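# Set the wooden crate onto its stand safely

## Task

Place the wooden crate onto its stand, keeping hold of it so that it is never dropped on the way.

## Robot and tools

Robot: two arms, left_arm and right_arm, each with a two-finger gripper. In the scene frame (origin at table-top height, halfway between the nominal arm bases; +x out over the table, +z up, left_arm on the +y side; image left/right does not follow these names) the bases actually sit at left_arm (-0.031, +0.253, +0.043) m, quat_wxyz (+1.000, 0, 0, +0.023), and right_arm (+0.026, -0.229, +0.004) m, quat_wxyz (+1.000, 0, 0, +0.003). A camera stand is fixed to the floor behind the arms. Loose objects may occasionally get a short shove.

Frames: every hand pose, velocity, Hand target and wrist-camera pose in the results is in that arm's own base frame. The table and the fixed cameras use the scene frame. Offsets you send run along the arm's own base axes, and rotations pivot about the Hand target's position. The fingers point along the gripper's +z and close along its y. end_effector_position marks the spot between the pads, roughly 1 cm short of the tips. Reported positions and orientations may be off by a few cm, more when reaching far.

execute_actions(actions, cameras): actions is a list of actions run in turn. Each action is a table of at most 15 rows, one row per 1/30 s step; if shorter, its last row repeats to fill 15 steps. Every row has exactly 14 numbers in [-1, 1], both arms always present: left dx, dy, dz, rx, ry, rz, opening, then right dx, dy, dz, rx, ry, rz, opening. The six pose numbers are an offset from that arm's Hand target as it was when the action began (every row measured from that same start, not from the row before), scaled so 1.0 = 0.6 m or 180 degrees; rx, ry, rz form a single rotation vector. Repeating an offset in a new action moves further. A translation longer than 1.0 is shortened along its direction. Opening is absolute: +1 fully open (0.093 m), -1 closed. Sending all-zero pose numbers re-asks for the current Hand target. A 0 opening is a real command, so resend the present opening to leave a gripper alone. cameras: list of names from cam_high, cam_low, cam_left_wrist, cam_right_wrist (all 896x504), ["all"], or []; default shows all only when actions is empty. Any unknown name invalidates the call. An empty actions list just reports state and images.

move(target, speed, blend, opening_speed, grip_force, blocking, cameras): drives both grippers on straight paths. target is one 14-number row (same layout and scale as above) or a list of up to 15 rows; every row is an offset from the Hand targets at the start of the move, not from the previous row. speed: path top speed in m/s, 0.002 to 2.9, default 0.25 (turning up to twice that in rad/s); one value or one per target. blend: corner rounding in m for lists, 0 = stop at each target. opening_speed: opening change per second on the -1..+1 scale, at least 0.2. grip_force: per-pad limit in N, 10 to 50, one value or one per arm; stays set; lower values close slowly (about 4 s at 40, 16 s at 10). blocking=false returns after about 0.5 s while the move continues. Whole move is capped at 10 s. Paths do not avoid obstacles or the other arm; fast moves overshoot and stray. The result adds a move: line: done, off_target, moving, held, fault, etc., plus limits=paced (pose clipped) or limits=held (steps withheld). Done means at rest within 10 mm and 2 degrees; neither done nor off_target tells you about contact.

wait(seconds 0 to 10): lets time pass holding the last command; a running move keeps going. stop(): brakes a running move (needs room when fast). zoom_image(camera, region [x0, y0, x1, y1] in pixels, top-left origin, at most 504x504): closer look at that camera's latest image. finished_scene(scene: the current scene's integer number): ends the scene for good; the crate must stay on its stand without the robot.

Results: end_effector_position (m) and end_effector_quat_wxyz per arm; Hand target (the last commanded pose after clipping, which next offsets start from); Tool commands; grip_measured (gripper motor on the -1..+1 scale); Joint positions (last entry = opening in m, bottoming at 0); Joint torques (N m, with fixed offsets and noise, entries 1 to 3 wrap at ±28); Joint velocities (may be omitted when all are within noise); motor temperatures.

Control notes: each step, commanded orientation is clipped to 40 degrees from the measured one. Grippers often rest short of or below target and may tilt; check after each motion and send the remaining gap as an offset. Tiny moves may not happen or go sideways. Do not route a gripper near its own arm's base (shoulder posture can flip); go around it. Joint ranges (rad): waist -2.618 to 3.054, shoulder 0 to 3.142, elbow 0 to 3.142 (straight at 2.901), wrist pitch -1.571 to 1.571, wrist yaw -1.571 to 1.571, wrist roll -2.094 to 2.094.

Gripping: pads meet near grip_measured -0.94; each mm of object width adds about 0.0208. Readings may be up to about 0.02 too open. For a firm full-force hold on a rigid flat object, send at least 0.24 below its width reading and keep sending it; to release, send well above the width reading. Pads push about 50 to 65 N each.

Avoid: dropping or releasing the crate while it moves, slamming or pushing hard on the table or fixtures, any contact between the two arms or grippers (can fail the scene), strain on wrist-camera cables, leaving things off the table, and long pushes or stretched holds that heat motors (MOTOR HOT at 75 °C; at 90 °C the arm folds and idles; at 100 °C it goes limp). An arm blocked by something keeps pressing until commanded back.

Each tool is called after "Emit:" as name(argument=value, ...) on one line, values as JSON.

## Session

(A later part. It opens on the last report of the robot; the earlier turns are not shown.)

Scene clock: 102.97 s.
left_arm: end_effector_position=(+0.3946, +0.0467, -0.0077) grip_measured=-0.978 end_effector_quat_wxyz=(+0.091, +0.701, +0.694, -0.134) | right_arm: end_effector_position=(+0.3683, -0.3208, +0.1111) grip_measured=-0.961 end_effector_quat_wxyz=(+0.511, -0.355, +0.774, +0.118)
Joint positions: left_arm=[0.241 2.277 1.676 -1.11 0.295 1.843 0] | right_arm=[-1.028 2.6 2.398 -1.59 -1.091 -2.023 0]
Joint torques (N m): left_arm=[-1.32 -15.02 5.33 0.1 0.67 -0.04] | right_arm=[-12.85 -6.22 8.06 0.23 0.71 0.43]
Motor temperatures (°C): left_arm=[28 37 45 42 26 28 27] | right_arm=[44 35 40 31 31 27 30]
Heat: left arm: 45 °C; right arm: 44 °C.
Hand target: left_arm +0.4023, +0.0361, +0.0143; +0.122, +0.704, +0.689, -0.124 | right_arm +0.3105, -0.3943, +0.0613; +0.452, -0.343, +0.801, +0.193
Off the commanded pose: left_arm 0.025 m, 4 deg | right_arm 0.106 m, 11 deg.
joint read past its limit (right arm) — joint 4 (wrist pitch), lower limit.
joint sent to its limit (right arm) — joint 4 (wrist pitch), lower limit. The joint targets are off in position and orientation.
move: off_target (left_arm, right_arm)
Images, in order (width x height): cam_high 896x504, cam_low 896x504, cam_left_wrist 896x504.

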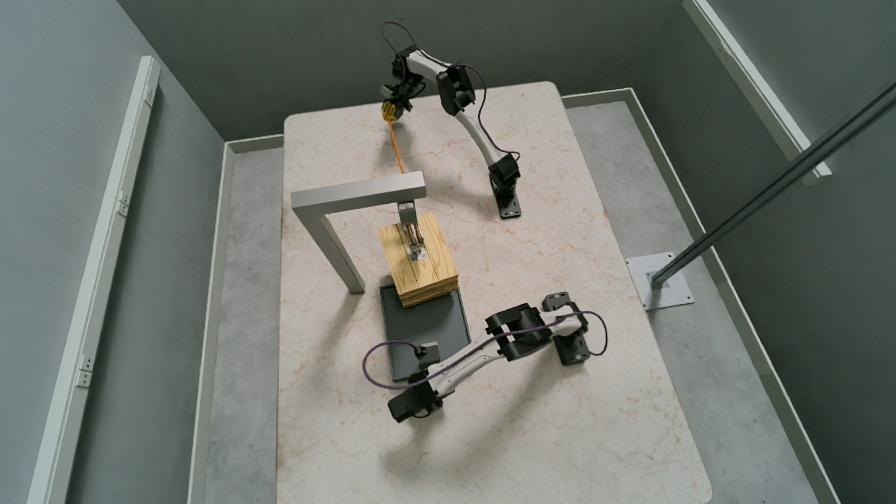

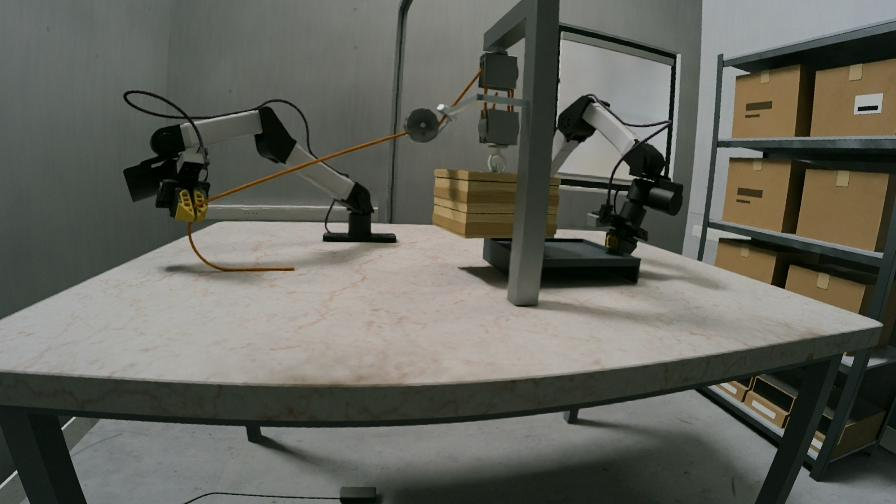

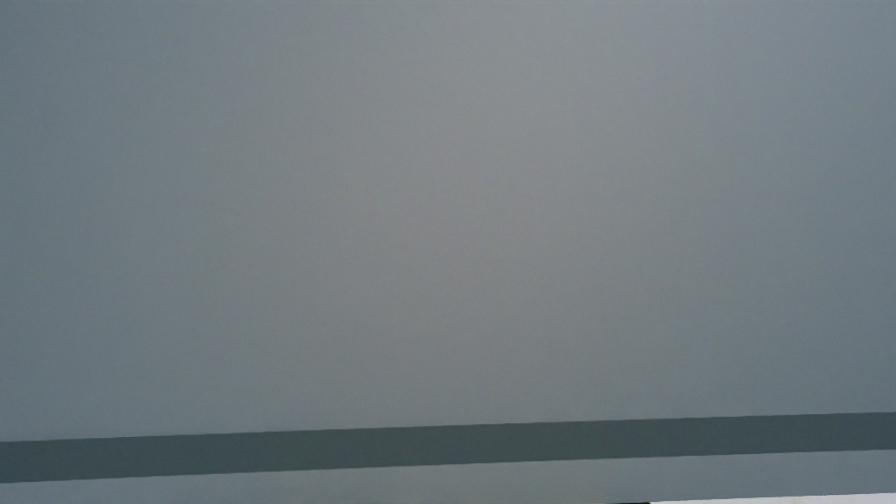

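Emit:
move(target=[-0.015,-0.185,0.005,0,0,-0.03,-1,0,0,0,0,0,0,-1], speed=0.06, cameras=["cam_high","cam_low","cam_left_wrist"])

Emit:
zoom_image(camera="cam_low", region=[400, 100, 720, 320])

Emit:
zoom_image(camera="cam_high", region=[340, 200, 540, 440])

Scene clock: 110.13 s.
left_arm: end_effector_position=(+0.3866, -0.0620, -0.0043) grip_measured=-0.978 end_effector_quat_wxyz=(+0.079, +0.732, +0.663, -0.135) | right_arm: end_effector_position=(+0.3683, -0.3208, +0.1111) grip_measured=-0.961 end_effector_quat_wxyz=(+0.511, -0.355, +0.774, +0.118)
Joint positions: left_arm=[-0.031 2.202 1.568 -1.023 0.302 1.653 0] | right_arm=[-1.028 2.6 2.398 -1.59 -1.091 -2.023 0]
Joint torques (N m): left_arm=[-1.37 -14.52 5.44 0.32 0.73 -0.06] | right_arm=[-12.85 -6.22 8.06 0.23 0.71 0.43]
Heat: left arm: 45 °C; right arm: 46 °C.
Hand target: left_arm +0.3933, -0.0748, +0.0173; +0.116, +0.736, +0.655, -0.129 | right_arm +0.3105, -0.3943, +0.0613; +0.452, -0.343, +0.801, +0.193
Off the commanded pose: left_arm 0.026 m, 4 deg | right_arm 0.106 m, 11 deg.
joint read past its limit (right arm) — joint 4 (wrist pitch), lower limit.
joint sent to its limit (right arm) — joint 4 (wrist pitch), lower limit. The joint targets are off in position and orientation.
move: off_target (left_arm, right_arm)
Images, in order (width x height): cam_high 896x504, cam_low 896x504, cam_left_wrist 896x504.

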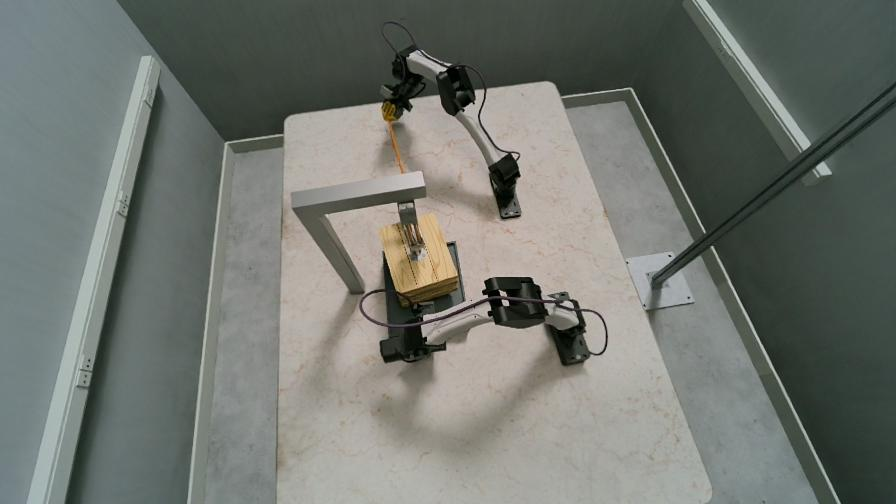

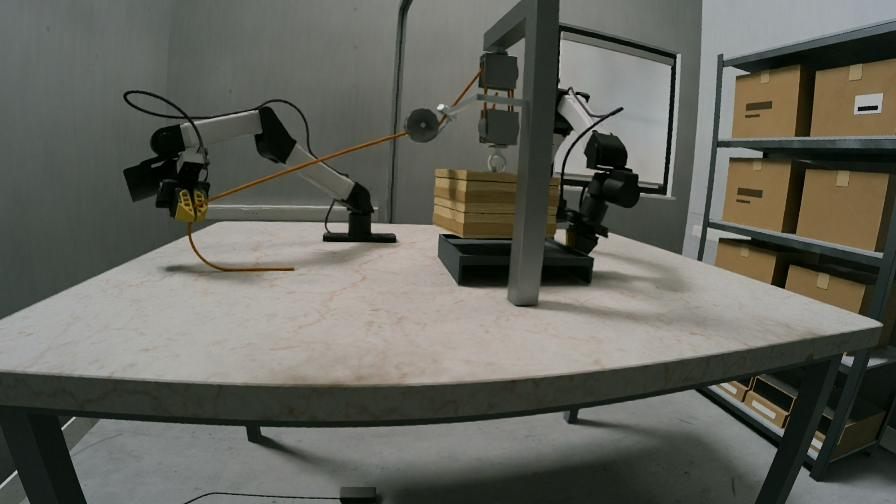

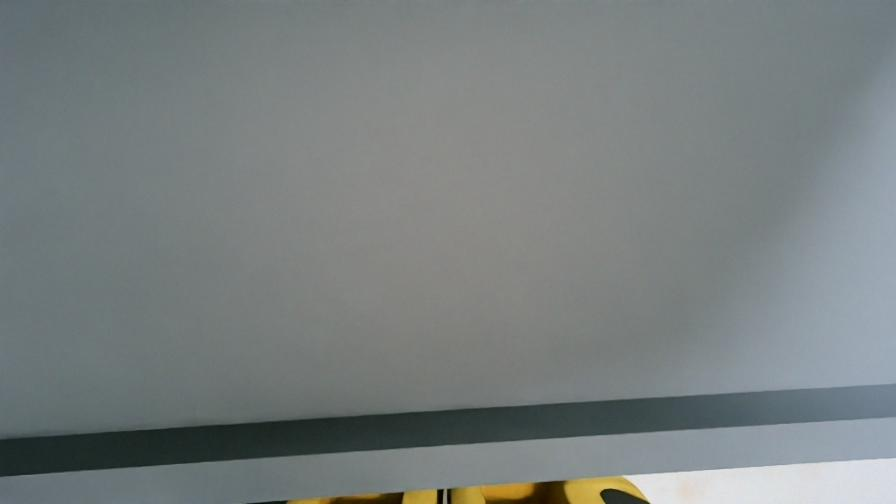

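Scaled by 1.575 from the camera's 896x504 image, which has a finer 1280x720 frame.

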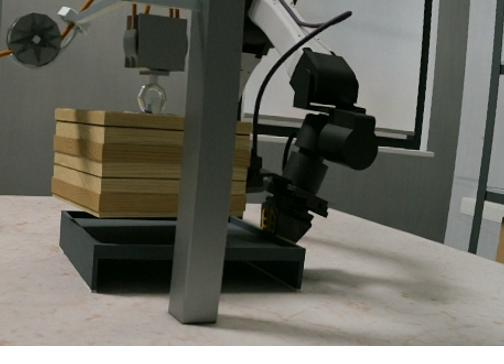

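Scaled by 2.100 from the camera's 896x504 image, which has a finer 1280x720 frame.

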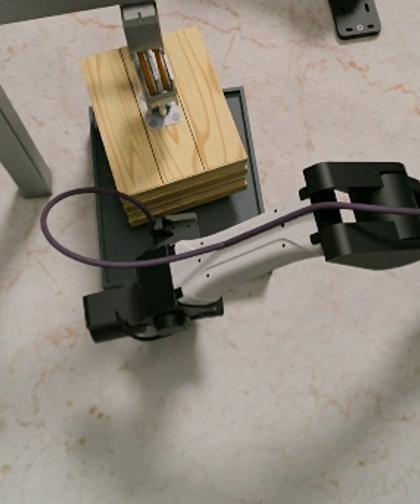

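Emit:
move(target=[[0,0.1,0.02,0,0,0,-1,0,0,0,0,0,0,-1],[0,0.1,0.22,0,0,0,-1,0,0,0,0,0,0,-1],[-0.042,0.06,0.22,0.046,0.042,0.535,-1,0,0,0,0,0,0,-1],[-0.042,0.01,0.14,0.046,0.042,0.535,0,0,0,0,0,0,0,-1]], blend=[0.02,0.03,0,0], speed=[0.1,0.2,0.25,0.15], cameras=["all"])

Emit:
zoom_image(camera="cam_high", region=[340, 200, 540, 440])

Scene clock: 122.17 s.
left_arm: end_effector_position=(+0.3634, -0.0689, +0.0975) grip_measured=-0.003 end_effector_quat_wxyz=(+0.073, +0.004, +0.997, -0.003) | right_arm: end_effector_position=(+0.3683, -0.3208, +0.1111) grip_measured=-0.961 end_effector_quat_wxyz=(+0.511, -0.355, +0.774, +0.118)
Joint positions: left_arm=[-0.197 1.819 1.452 -1.06 -0.021 -0.188 0.045] | right_arm=[-1.028 2.6 2.398 -1.59 -1.091 -2.023 0]
Joint torques (N m): left_arm=[-0.39 -8.68 6.34 1.06 -0.18 -0.08] | right_arm=[-12.83 -6.23 8.06 0.23 0.71 0.43]
Motor temperatures (°C): left_arm=[28 44 44 39 27 28 27] | right_arm=[48 36 41 31 31 27 30]
Heat: left arm: 44 °C; right arm: 48 °C.
Hand target: left_arm +0.3681, -0.0689, +0.1013; +0.088, +0.001, +0.996, -0.001 | right_arm +0.3105, -0.3943, +0.0613; +0.452, -0.343, +0.801, +0.193
Off the commanded pose: left_arm 0.006 m, 2 deg | right_arm 0.106 m, 11 deg.
joint read past its limit (right arm) — joint 4 (wrist pitch), lower limit.
joint sent to its limit (right arm) — joint 4 (wrist pitch), lower limit. The joint targets are off in position and orientation.
move: off_target (right_arm)

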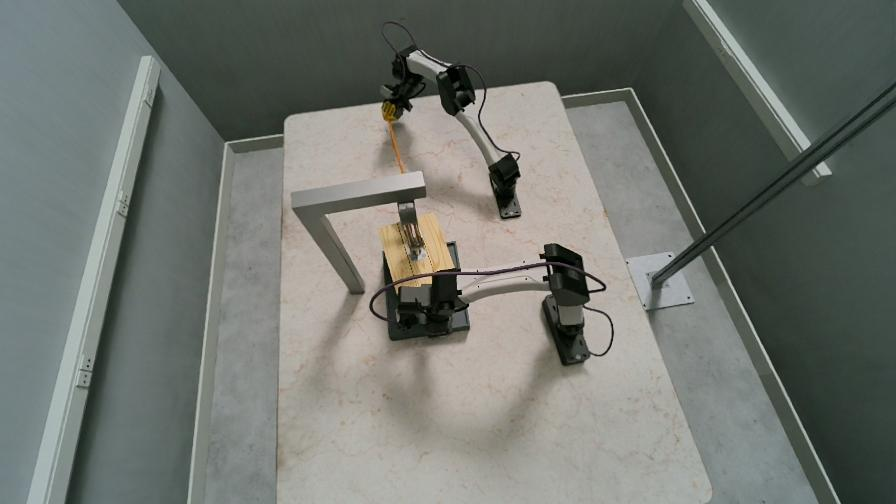

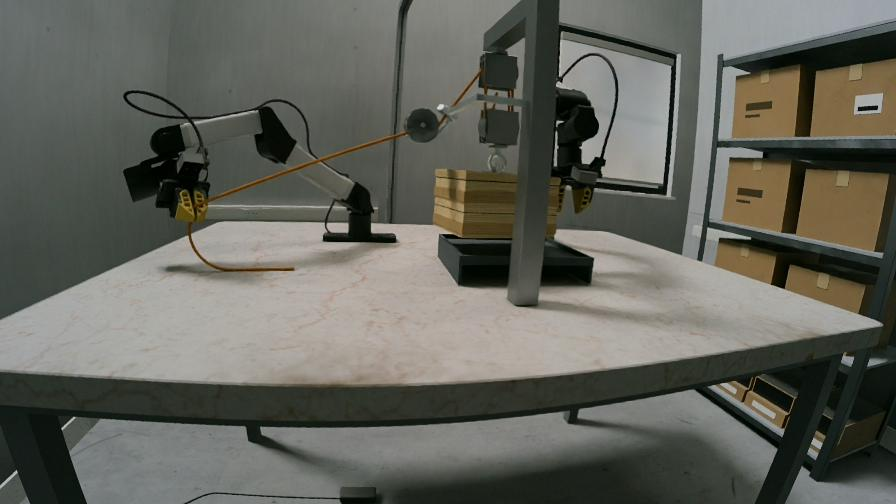

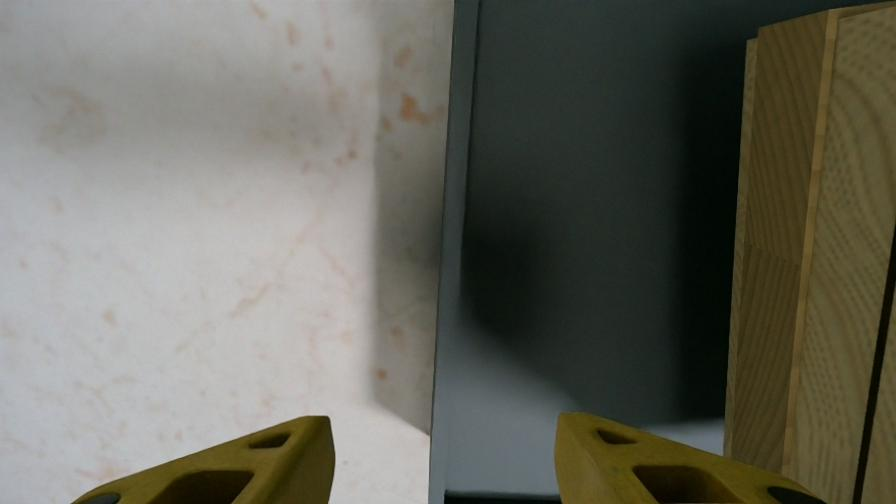

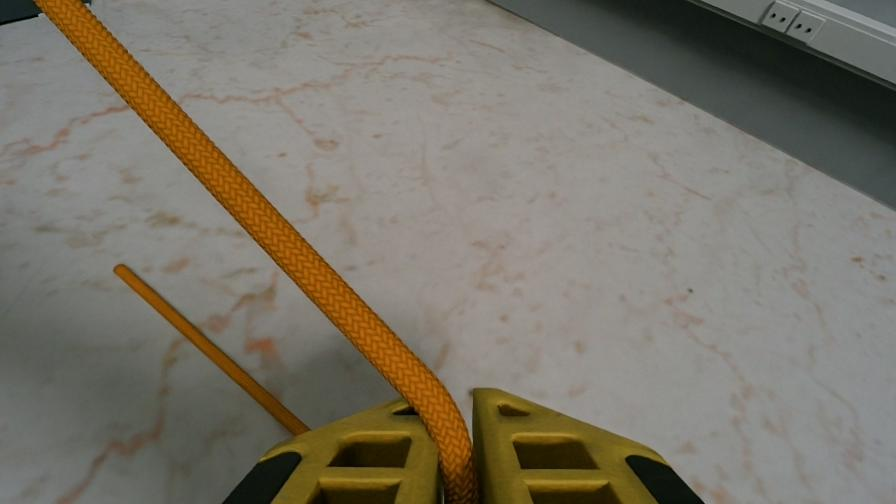

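Scaled by 2.100 from the camera's 896x504 image, which has a finer 1280x720 frame.

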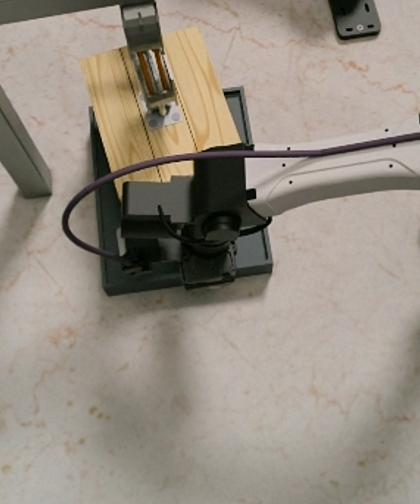

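Emit:
move(target=[0,-0.005,-0.06,0,0,0,0,0,0,0,0,0,0,-1], speed=0.1, cameras=["cam_left_wrist","cam_low"])

Emit:
zoom_image(camera="cam_low", region=[400, 120, 680, 300])

Scene clock: 124.73 s.
left_arm: end_effector_position=(+0.3634, -0.0703, +0.0661) grip_measured=-0.003 end_effector_quat_wxyz=(+0.078, +0.002, +0.997, -0.004) | right_arm: end_effector_position=(+0.3683, -0.3208, +0.1111) grip_measured=-0.961 end_effector_quat_wxyz=(+0.511, -0.355, +0.774, +0.118)
Joint positions: left_arm=[-0.201 1.832 1.34 -0.923 -0.023 -0.196 0.045] | right_arm=[-1.028 2.6 2.398 -1.59 -1.091 -2.023 0]
Joint torques (N m): left_arm=[-0.81 -7.36 6.38 1.11 -0.21 -0.1] | right_arm=[-12.85 -6.22 8.06 0.23 0.71 0.43]
Heat: left arm: 44 °C; right arm: 48 °C.
Hand target: left_arm +0.3681, -0.0718, +0.0652; +0.087, +0.000, +0.996, -0.001 | right_arm +0.3105, -0.3943, +0.0613; +0.452, -0.343, +0.801, +0.193
Off the commanded pose: left_arm 0.005 m, 1 deg | right_arm 0.106 m, 11 deg.
joint read past its limit (right arm) — joint 4 (wrist pitch), lower limit.
joint sent to its limit (right arm) — joint 4 (wrist pitch), lower limit. The joint targets are off in position and orientation.
move: off_target (right_arm)
Images, in order (width x height): cam_low 896x504, cam_left_wrist 896x504.

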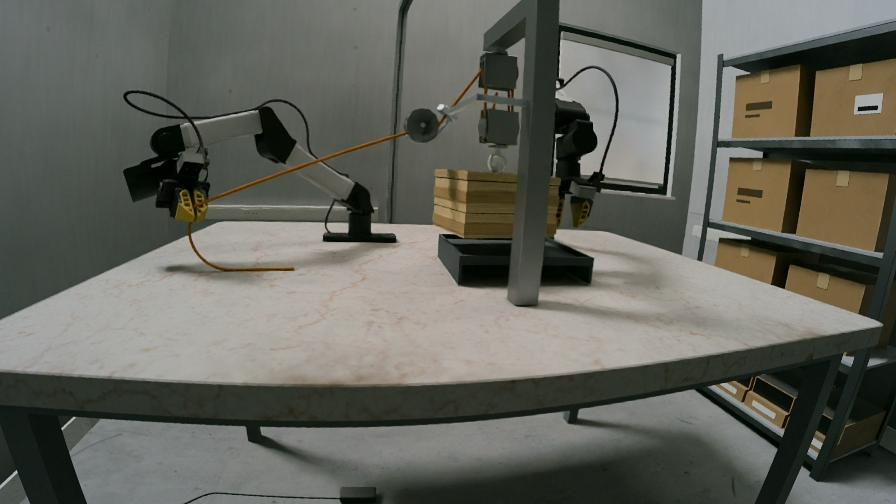

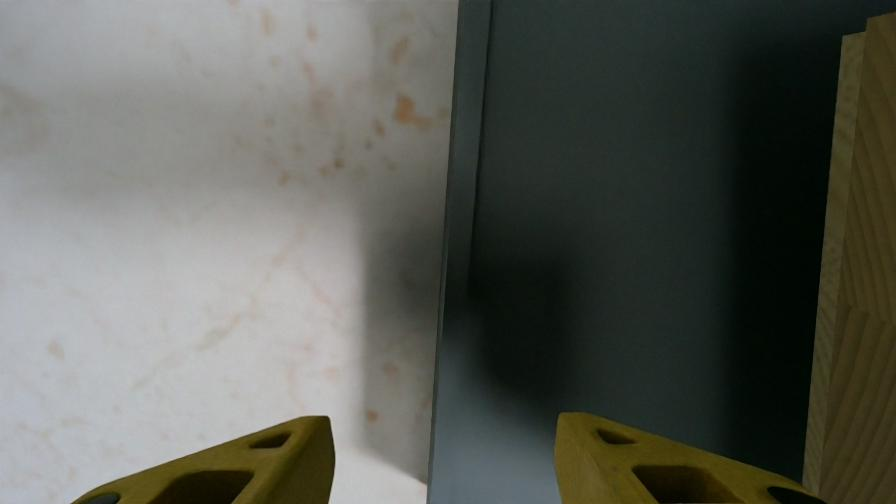

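Scaled by 1.800 from the camera's 896x504 image, which has a finer 1280x720 frame.

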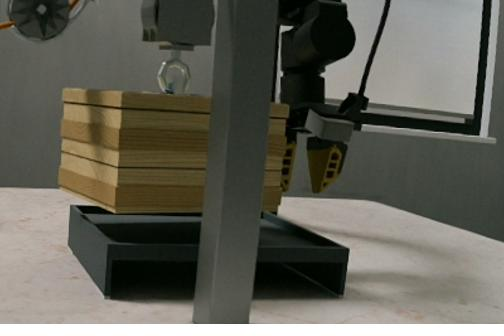

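Emit:
move(target=[0,-0.005,-0.075,0,0,0,0,0,0,0,0,0,0,-1], speed=0.06, cameras=["cam_left_wrist","cam_low"])

Emit:
zoom_image(camera="cam_low", region=[400, 120, 680, 300])

Scene clock: 127.43 s.
left_arm: end_effector_position=(+0.3636, -0.0734, +0.0214) grip_measured=-0.003 end_effector_quat_wxyz=(+0.078, +0.002, +0.997, -0.004) | right_arm: end_effector_position=(+0.3683, -0.3208, +0.1111) grip_measured=-0.961 end_effector_quat_wxyz=(+0.511, -0.355, +0.774, +0.118)
Joint positions: left_arm=[-0.21 1.891 1.23 -0.753 -0.024 -0.204 0.045] | right_arm=[-1.028 2.6 2.398 -1.59 -1.091 -2.023 0]
Joint torques (N m): left_arm=[-0.81 -7.54 6.08 1.09 -0.2 -0.11] | right_arm=[-12.85 -6.22 8.08 0.23 0.71 0.43]
Heat: left arm: 44 °C; right arm: 49 °C.
Hand target: left_arm +0.3681, -0.0749, +0.0201; +0.087, +0.000, +0.996, -0.001 | right_arm +0.3105, -0.3943, +0.0613; +0.452, -0.343, +0.801, +0.193
Off the commanded pose: left_arm 0.005 m, 1 deg | right_arm 0.106 m, 11 deg.
joint read past its limit (right arm) — joint 4 (wrist pitch), lower limit.
joint sent to its limit (right arm) — joint 4 (wrist pitch), lower limit. The joint targets are off in position and orientation.
move: off_target (right_arm)
Images, in order (width x height): cam_low 896x504, cam_left_wrist 896x504.

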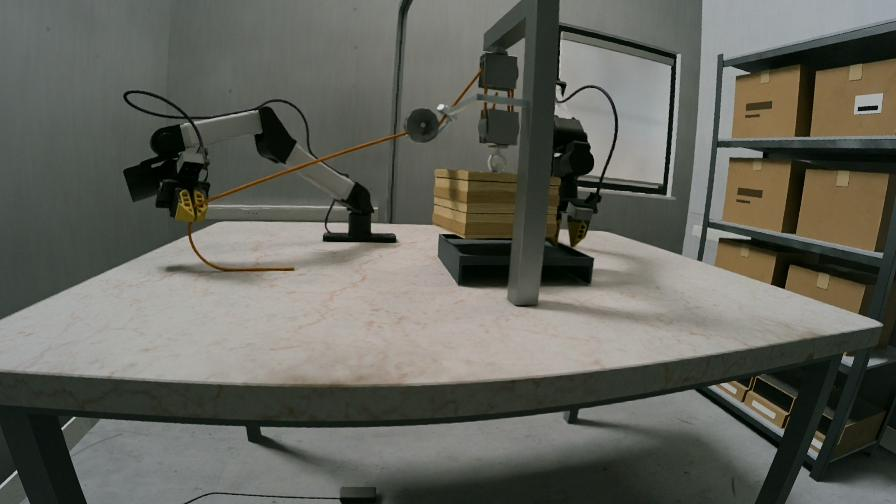

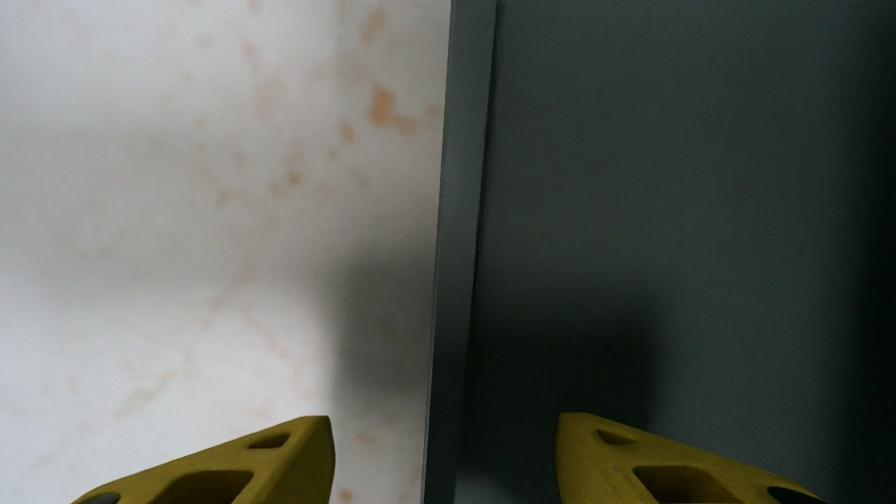

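Scaled by 1.800 from the camera's 896x504 image, which has a finer 1280x720 frame.

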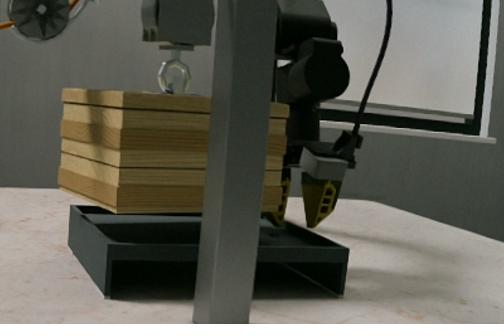

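Emit:
move(target=[0,0,0,0,0,0,-1,0,0,0,0,0,0,-1], opening_speed=0.8, cameras=["cam_left_wrist"])

Scene clock: 130.67 s.
left_arm: end_effector_position=(+0.3639, -0.0724, +0.0214) grip_measured=-0.924 end_effector_quat_wxyz=(+0.079, +0.009, +0.997, -0.001) | right_arm: end_effector_position=(+0.3683, -0.3208, +0.1111) grip_measured=-0.961 end_effector_quat_wxyz=(+0.511, -0.355, +0.774, +0.118)
Joint positions: left_arm=[-0.21 1.891 1.23 -0.753 -0.03 -0.19 0.001] | right_arm=[-1.028 2.6 2.398 -1.59 -1.091 -2.023 0]
Joint torques (N m): left_arm=[-0.76 -7.56 6.06 1.09 -0.14 -0.23] | right_arm=[-12.85 -6.22 8.06 0.23 0.71 0.43]
Heat: left arm: 43 °C; right arm: 49 °C.
Hand target: left_arm +0.3680, -0.0749, +0.0201; +0.087, +0.001, +0.996, -0.001 | right_arm +0.3105, -0.3943, +0.0613; +0.452, -0.343, +0.801, +0.193
Off the commanded pose: left_arm 0.005 m, 1 deg | right_arm 0.106 m, 11 deg.
joint read past its limit (right arm) — joint 4 (wrist pitch), lower limit.
joint sent to its limit (right arm) — joint 4 (wrist pitch), lower limit. The joint targets are off in position and orientation.
move: off_target (right_arm)
Images, in order (width x height): cam_left_wrist 896x504.

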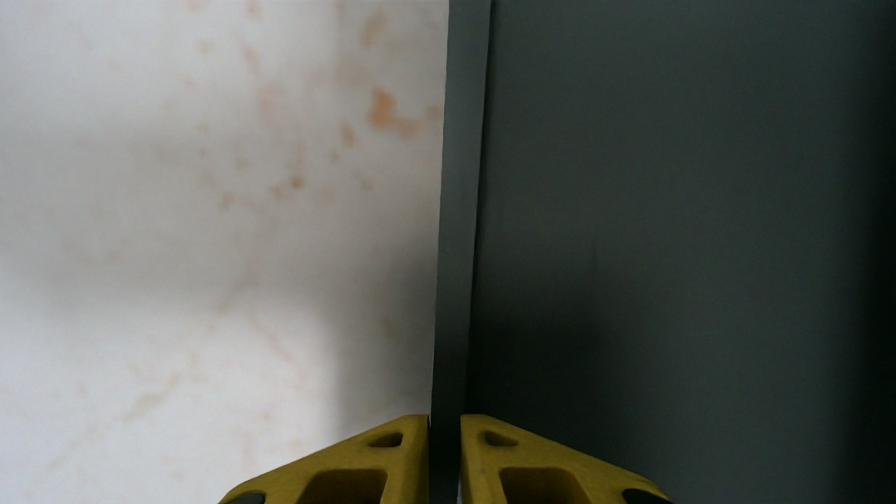

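Emit:
move(target=[-0.035,-0.055,0.005,0,0,0,-1,0,0,0,0,0,0,-1], speed=0.05, cameras=["cam_high","cam_low","cam_left_wrist"])

Emit:
zoom_image(camera="cam_high", region=[340, 200, 540, 400])

Emit:
zoom_image(camera="cam_low", region=[400, 120, 680, 300])

Scene clock: 133.33 s.
left_arm: end_effector_position=(+0.3515, -0.0966, +0.0208) grip_measured=-0.938 end_effector_quat_wxyz=(+0.085, -0.001, +0.996, +0.018) | right_arm: end_effector_position=(+0.3683, -0.3208, +0.1111) grip_measured=-0.961 end_effector_quat_wxyz=(+0.511, -0.355, +0.774, +0.118)
Joint positions: left_arm=[-0.308 1.874 1.201 -0.747 -0.086 -0.304 0] | right_arm=[-1.028 2.6 2.398 -1.59 -1.091 -2.023 0]
Joint torques (N m): left_arm=[-1.95 -9.51 4.62 0.97 0.25 -0.17] | right_arm=[-12.85 -6.22 8.06 0.23 0.71 0.43]
Heat: left arm: 43 °C; right arm: 50 °C.
Hand target: left_arm +0.3470, -0.1079, +0.0232; +0.087, +0.000, +0.996, -0.001 | right_arm +0.3105, -0.3943, +0.0613; +0.452, -0.343, +0.801, +0.193
Off the commanded pose: left_arm 0.012 m, 2 deg | right_arm 0.106 m, 11 deg.
joint read past its limit (right arm) — joint 4 (wrist pitch), lower limit.
joint sent to its limit (right arm) — joint 4 (wrist pitch), lower limit. The joint targets are off in position and orientation.
move: off_target (left_arm, right_arm)
Images, in order (width x height): cam_high 896x504, cam_low 896x504, cam_left_wrist 896x504.

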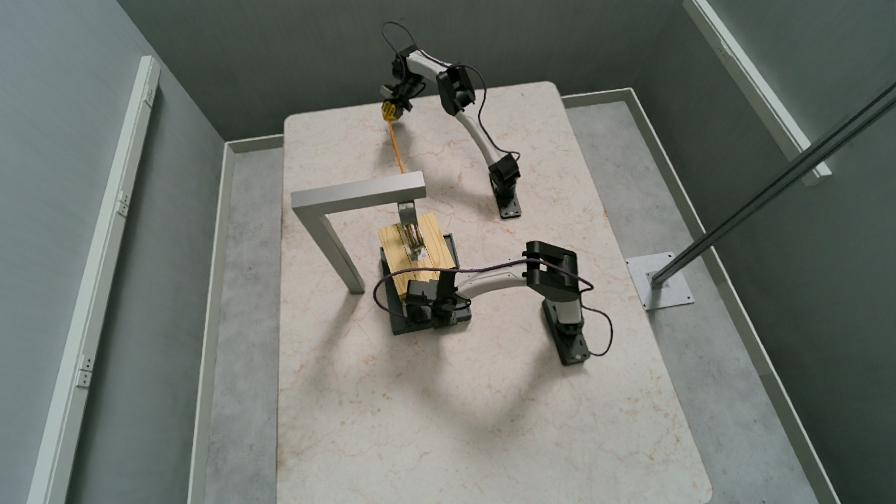

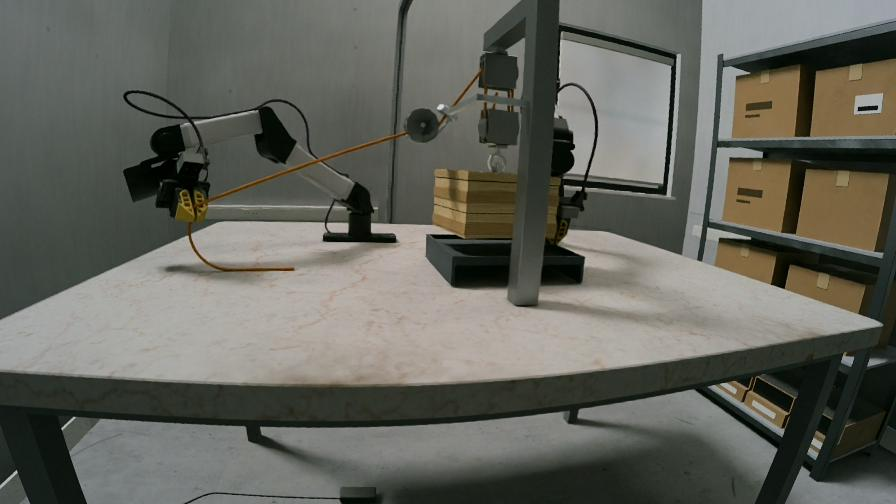

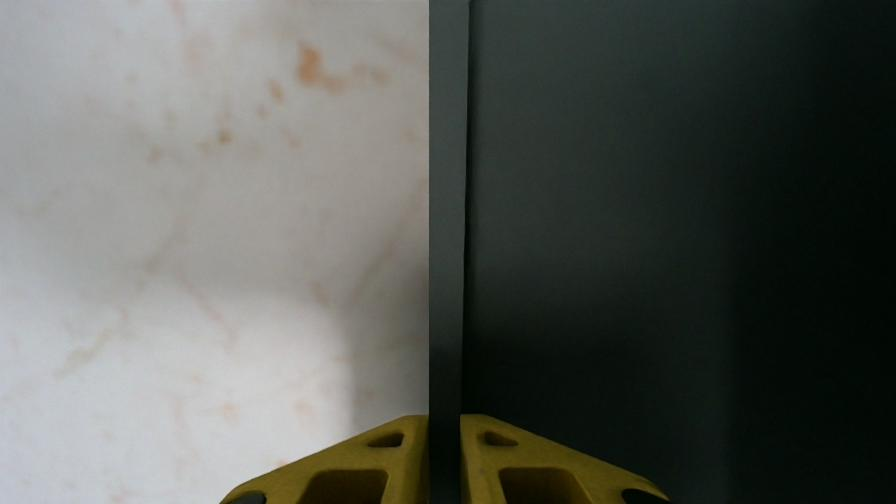

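Scaled by 2.520 from the camera's 896x504 image, which has a finer 1280x720 frame.

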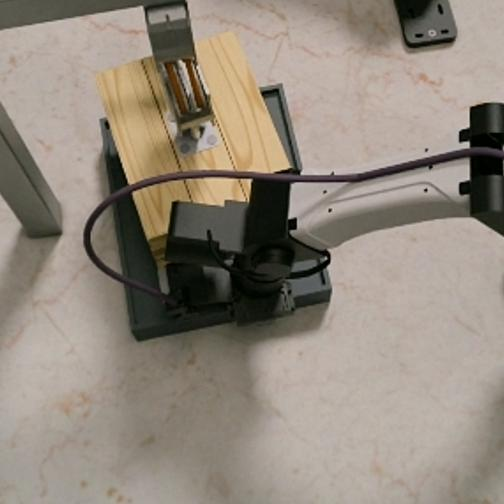

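Scaled by 1.800 from the camera's 896x504 image, which has a finer 1280x720 frame.

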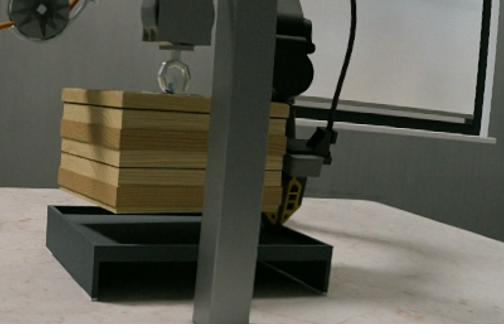

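Emit:
move(target=[[0,0.022,0,0,0,0,-0.3,0,0,0,0,0,0,-1],[0.0,0.022,0.25,0,0,0,-0.3,0,0,0,0,0,0,-1],[-0.1,0.2,0.3,0,0,0,-0.3,0,0,0,0,0,0,-1]], blend=[0,0.03,0], speed=[0.05,0.12,0.25], cameras=["all"])

Emit:
zoom_image(camera="cam_high", region=[340, 200, 540, 400])

Scene clock: 139.33 s.
left_arm: end_effector_position=(+0.2896, +0.0128, +0.1985) grip_measured=-0.303 end_effector_quat_wxyz=(+0.080, -0.003, +0.997, +0.003) | right_arm: end_effector_position=(+0.3683, -0.3208, +0.1111) grip_measured=-0.961 end_effector_quat_wxyz=(+0.511, -0.355, +0.774, +0.118)
Joint positions: left_arm=[0.044 1.52 1.523 -1.414 0 0.039 0.031] | right_arm=[-1.028 2.6 2.398 -1.59 -1.091 -2.023 0]
Joint torques (N m): left_arm=[0.25 -6.97 6.2 0.82 0.11 0.06] | right_arm=[-12.85 -6.22 8.06 0.23 0.71 0.43]
Heat: left arm: 43 °C; right arm: 51 °C.
Hand target: left_arm +0.2871, +0.0121, +0.2033; +0.088, +0.000, +0.996, -0.001 | right_arm +0.3105, -0.3943, +0.0613; +0.452, -0.343, +0.801, +0.193
Off the commanded pose: left_arm 0.005 m, 1 deg | right_arm 0.106 m, 11 deg.
joint read past its limit (right arm) — joint 4 (wrist pitch), lower limit.
joint sent to its limit (right arm) — joint 4 (wrist pitch), lower limit. The joint targets are off in position and orientation.
move: off_target (right_arm)

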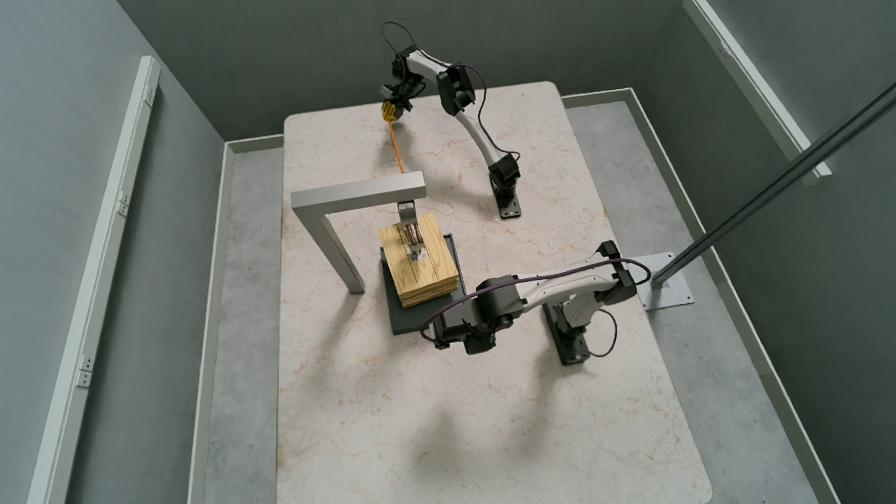

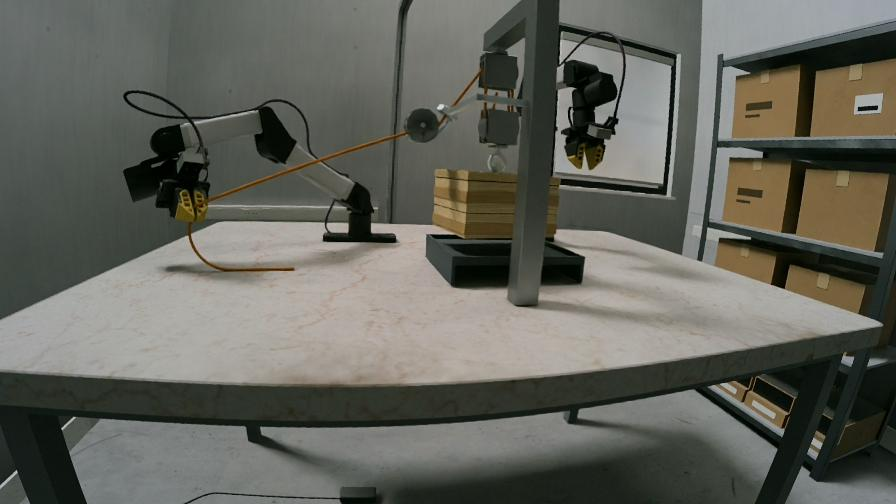

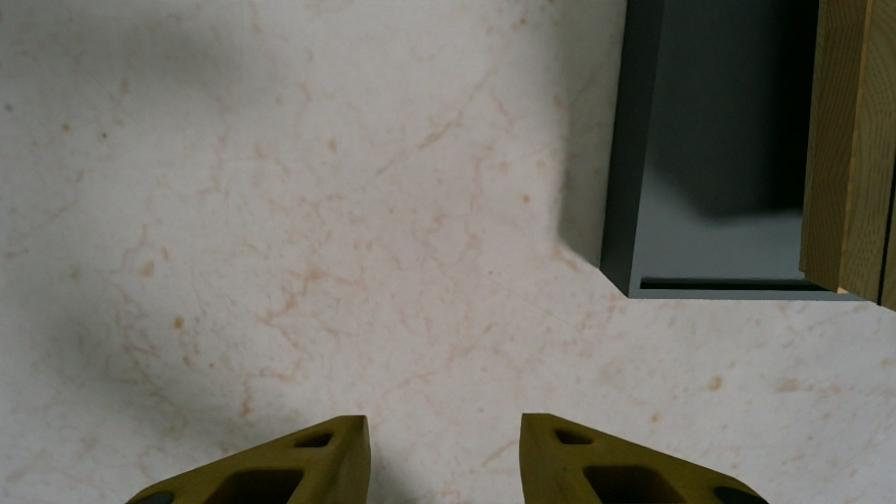

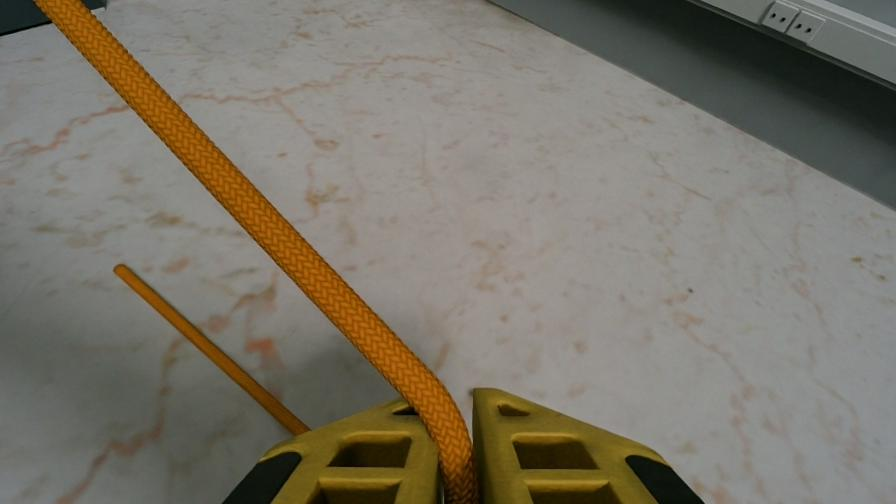

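Scaled by 2.520 from the camera's 896x504 image, which has a finer 1280x720 frame.

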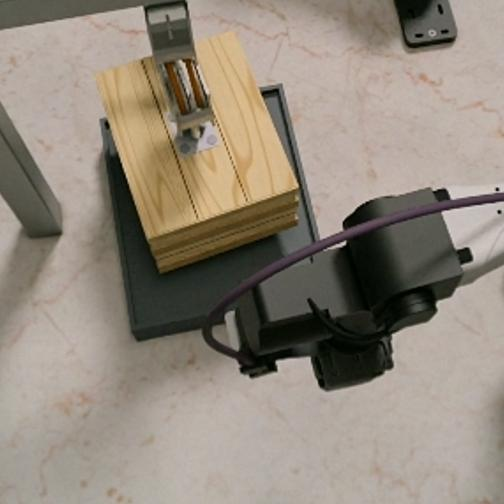

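Emit:
zoom_image(camera="cam_left_wrist", region=[580, 100, 896, 340])

Scaled by 1.595 from the camera's 896x504 image, which has a finer 1280x720 frame.

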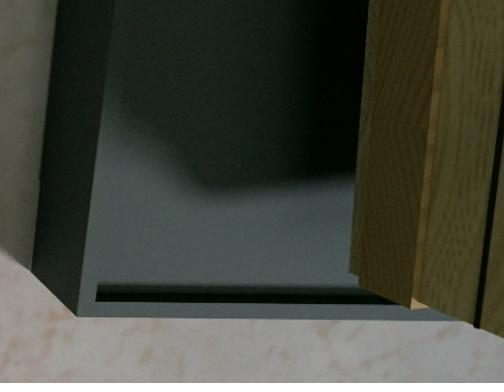

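Emit:
move(target=[0,0,0,0,0,0,-0.3,0.083,0.19,0.033,0,0,0.078,-1], speed=0.04, cameras=["cam_high","cam_low","cam_left_wrist"])

Emit:
zoom_image(camera="cam_low", region=[400, 120, 680, 300])

Emit:
zoom_image(camera="cam_high", region=[340, 200, 540, 400])

Scene clock: 149.20 s.
left_arm: end_effector_position=(+0.2896, +0.0127, +0.1985) grip_measured=-0.303 end_effector_quat_wxyz=(+0.080, -0.002, +0.997, +0.003) | right_arm: end_effector_position=(+0.3748, -0.2598, +0.0838) grip_measured=-0.961 end_effector_quat_wxyz=(+0.458, -0.396, +0.773, +0.189)
Joint positions: left_arm=[0.044 1.52 1.523 -1.414 0 0.04 0.031] | right_arm=[-0.922 2.546 2.216 -1.589 -0.999 -2.059 0]
Joint torques (N m): left_arm=[0.27 -7.04 6.17 0.83 0.06 0.06] | right_arm=[-3.45 -14.06 4.72 -0.02 0.18 0.02]
Heat: left arm: 43 °C; right arm: 50 °C.
Hand target: left_arm +0.2871, +0.0121, +0.2033; +0.088, +0.001, +0.996, -0.001 | right_arm +0.3603, -0.2803, +0.0812; +0.425, -0.438, +0.753, +0.247
Off the commanded pose: left_arm 0.005 m, 1 deg | right_arm 0.025 m, 9 deg.
joint read past its limit (right arm) — joint 4 (wrist pitch), lower limit.
joint sent to its limit (right arm) — joint 4 (wrist pitch), lower limit. The joint targets are off in orientation, not in position.
move: off_target (right_arm)
Images, in order (width x height): cam_high 896x504, cam_low 896x504, cam_left_wrist 896x504.

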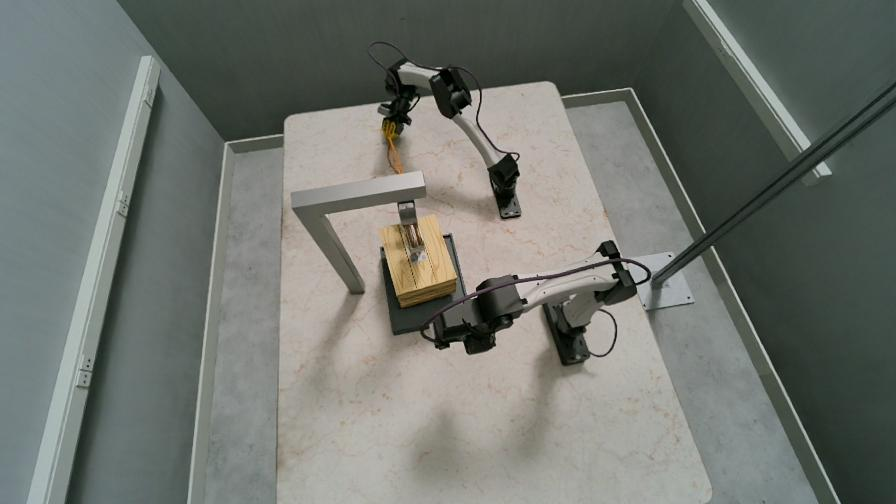

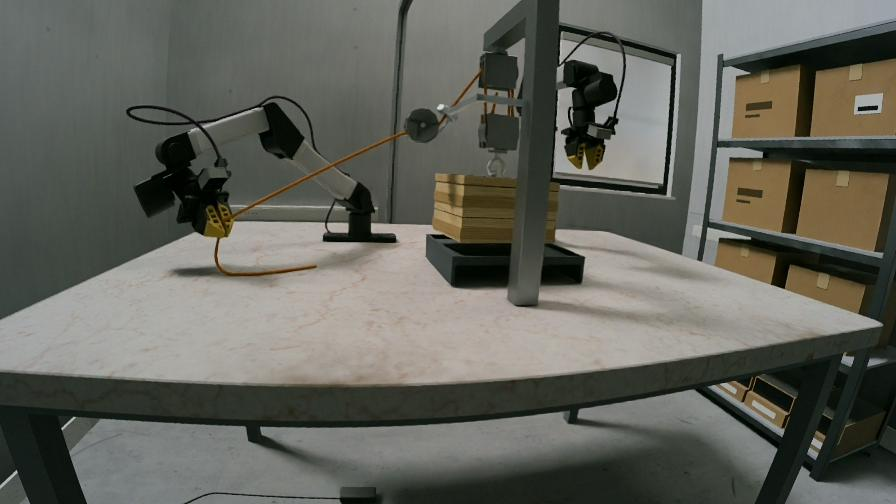

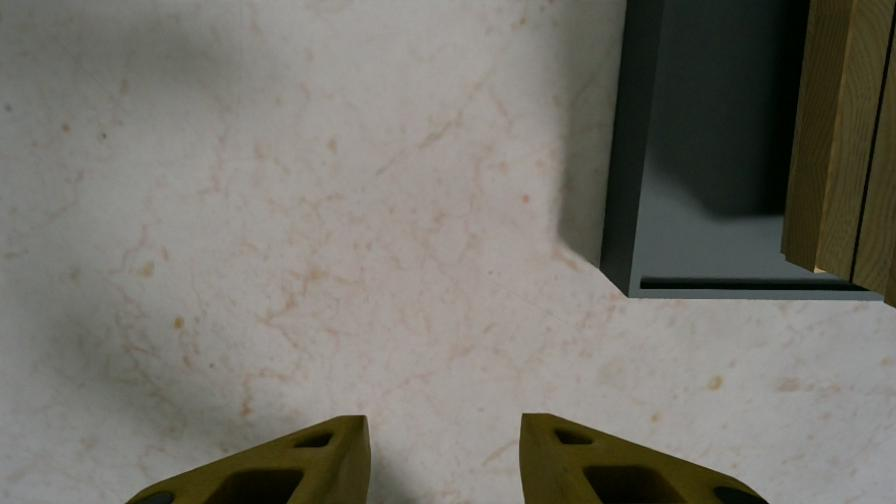

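Scaled by 1.800 from the camera's 896x504 image, which has a finer 1280x720 frame.

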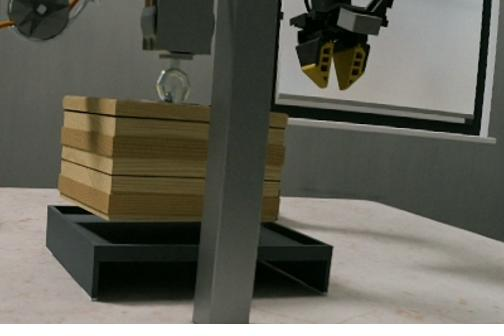

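Scaled by 2.520 from the camera's 896x504 image, which has a finer 1280x720 frame.

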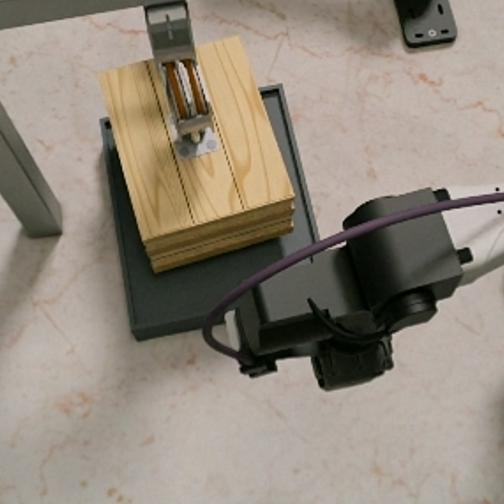

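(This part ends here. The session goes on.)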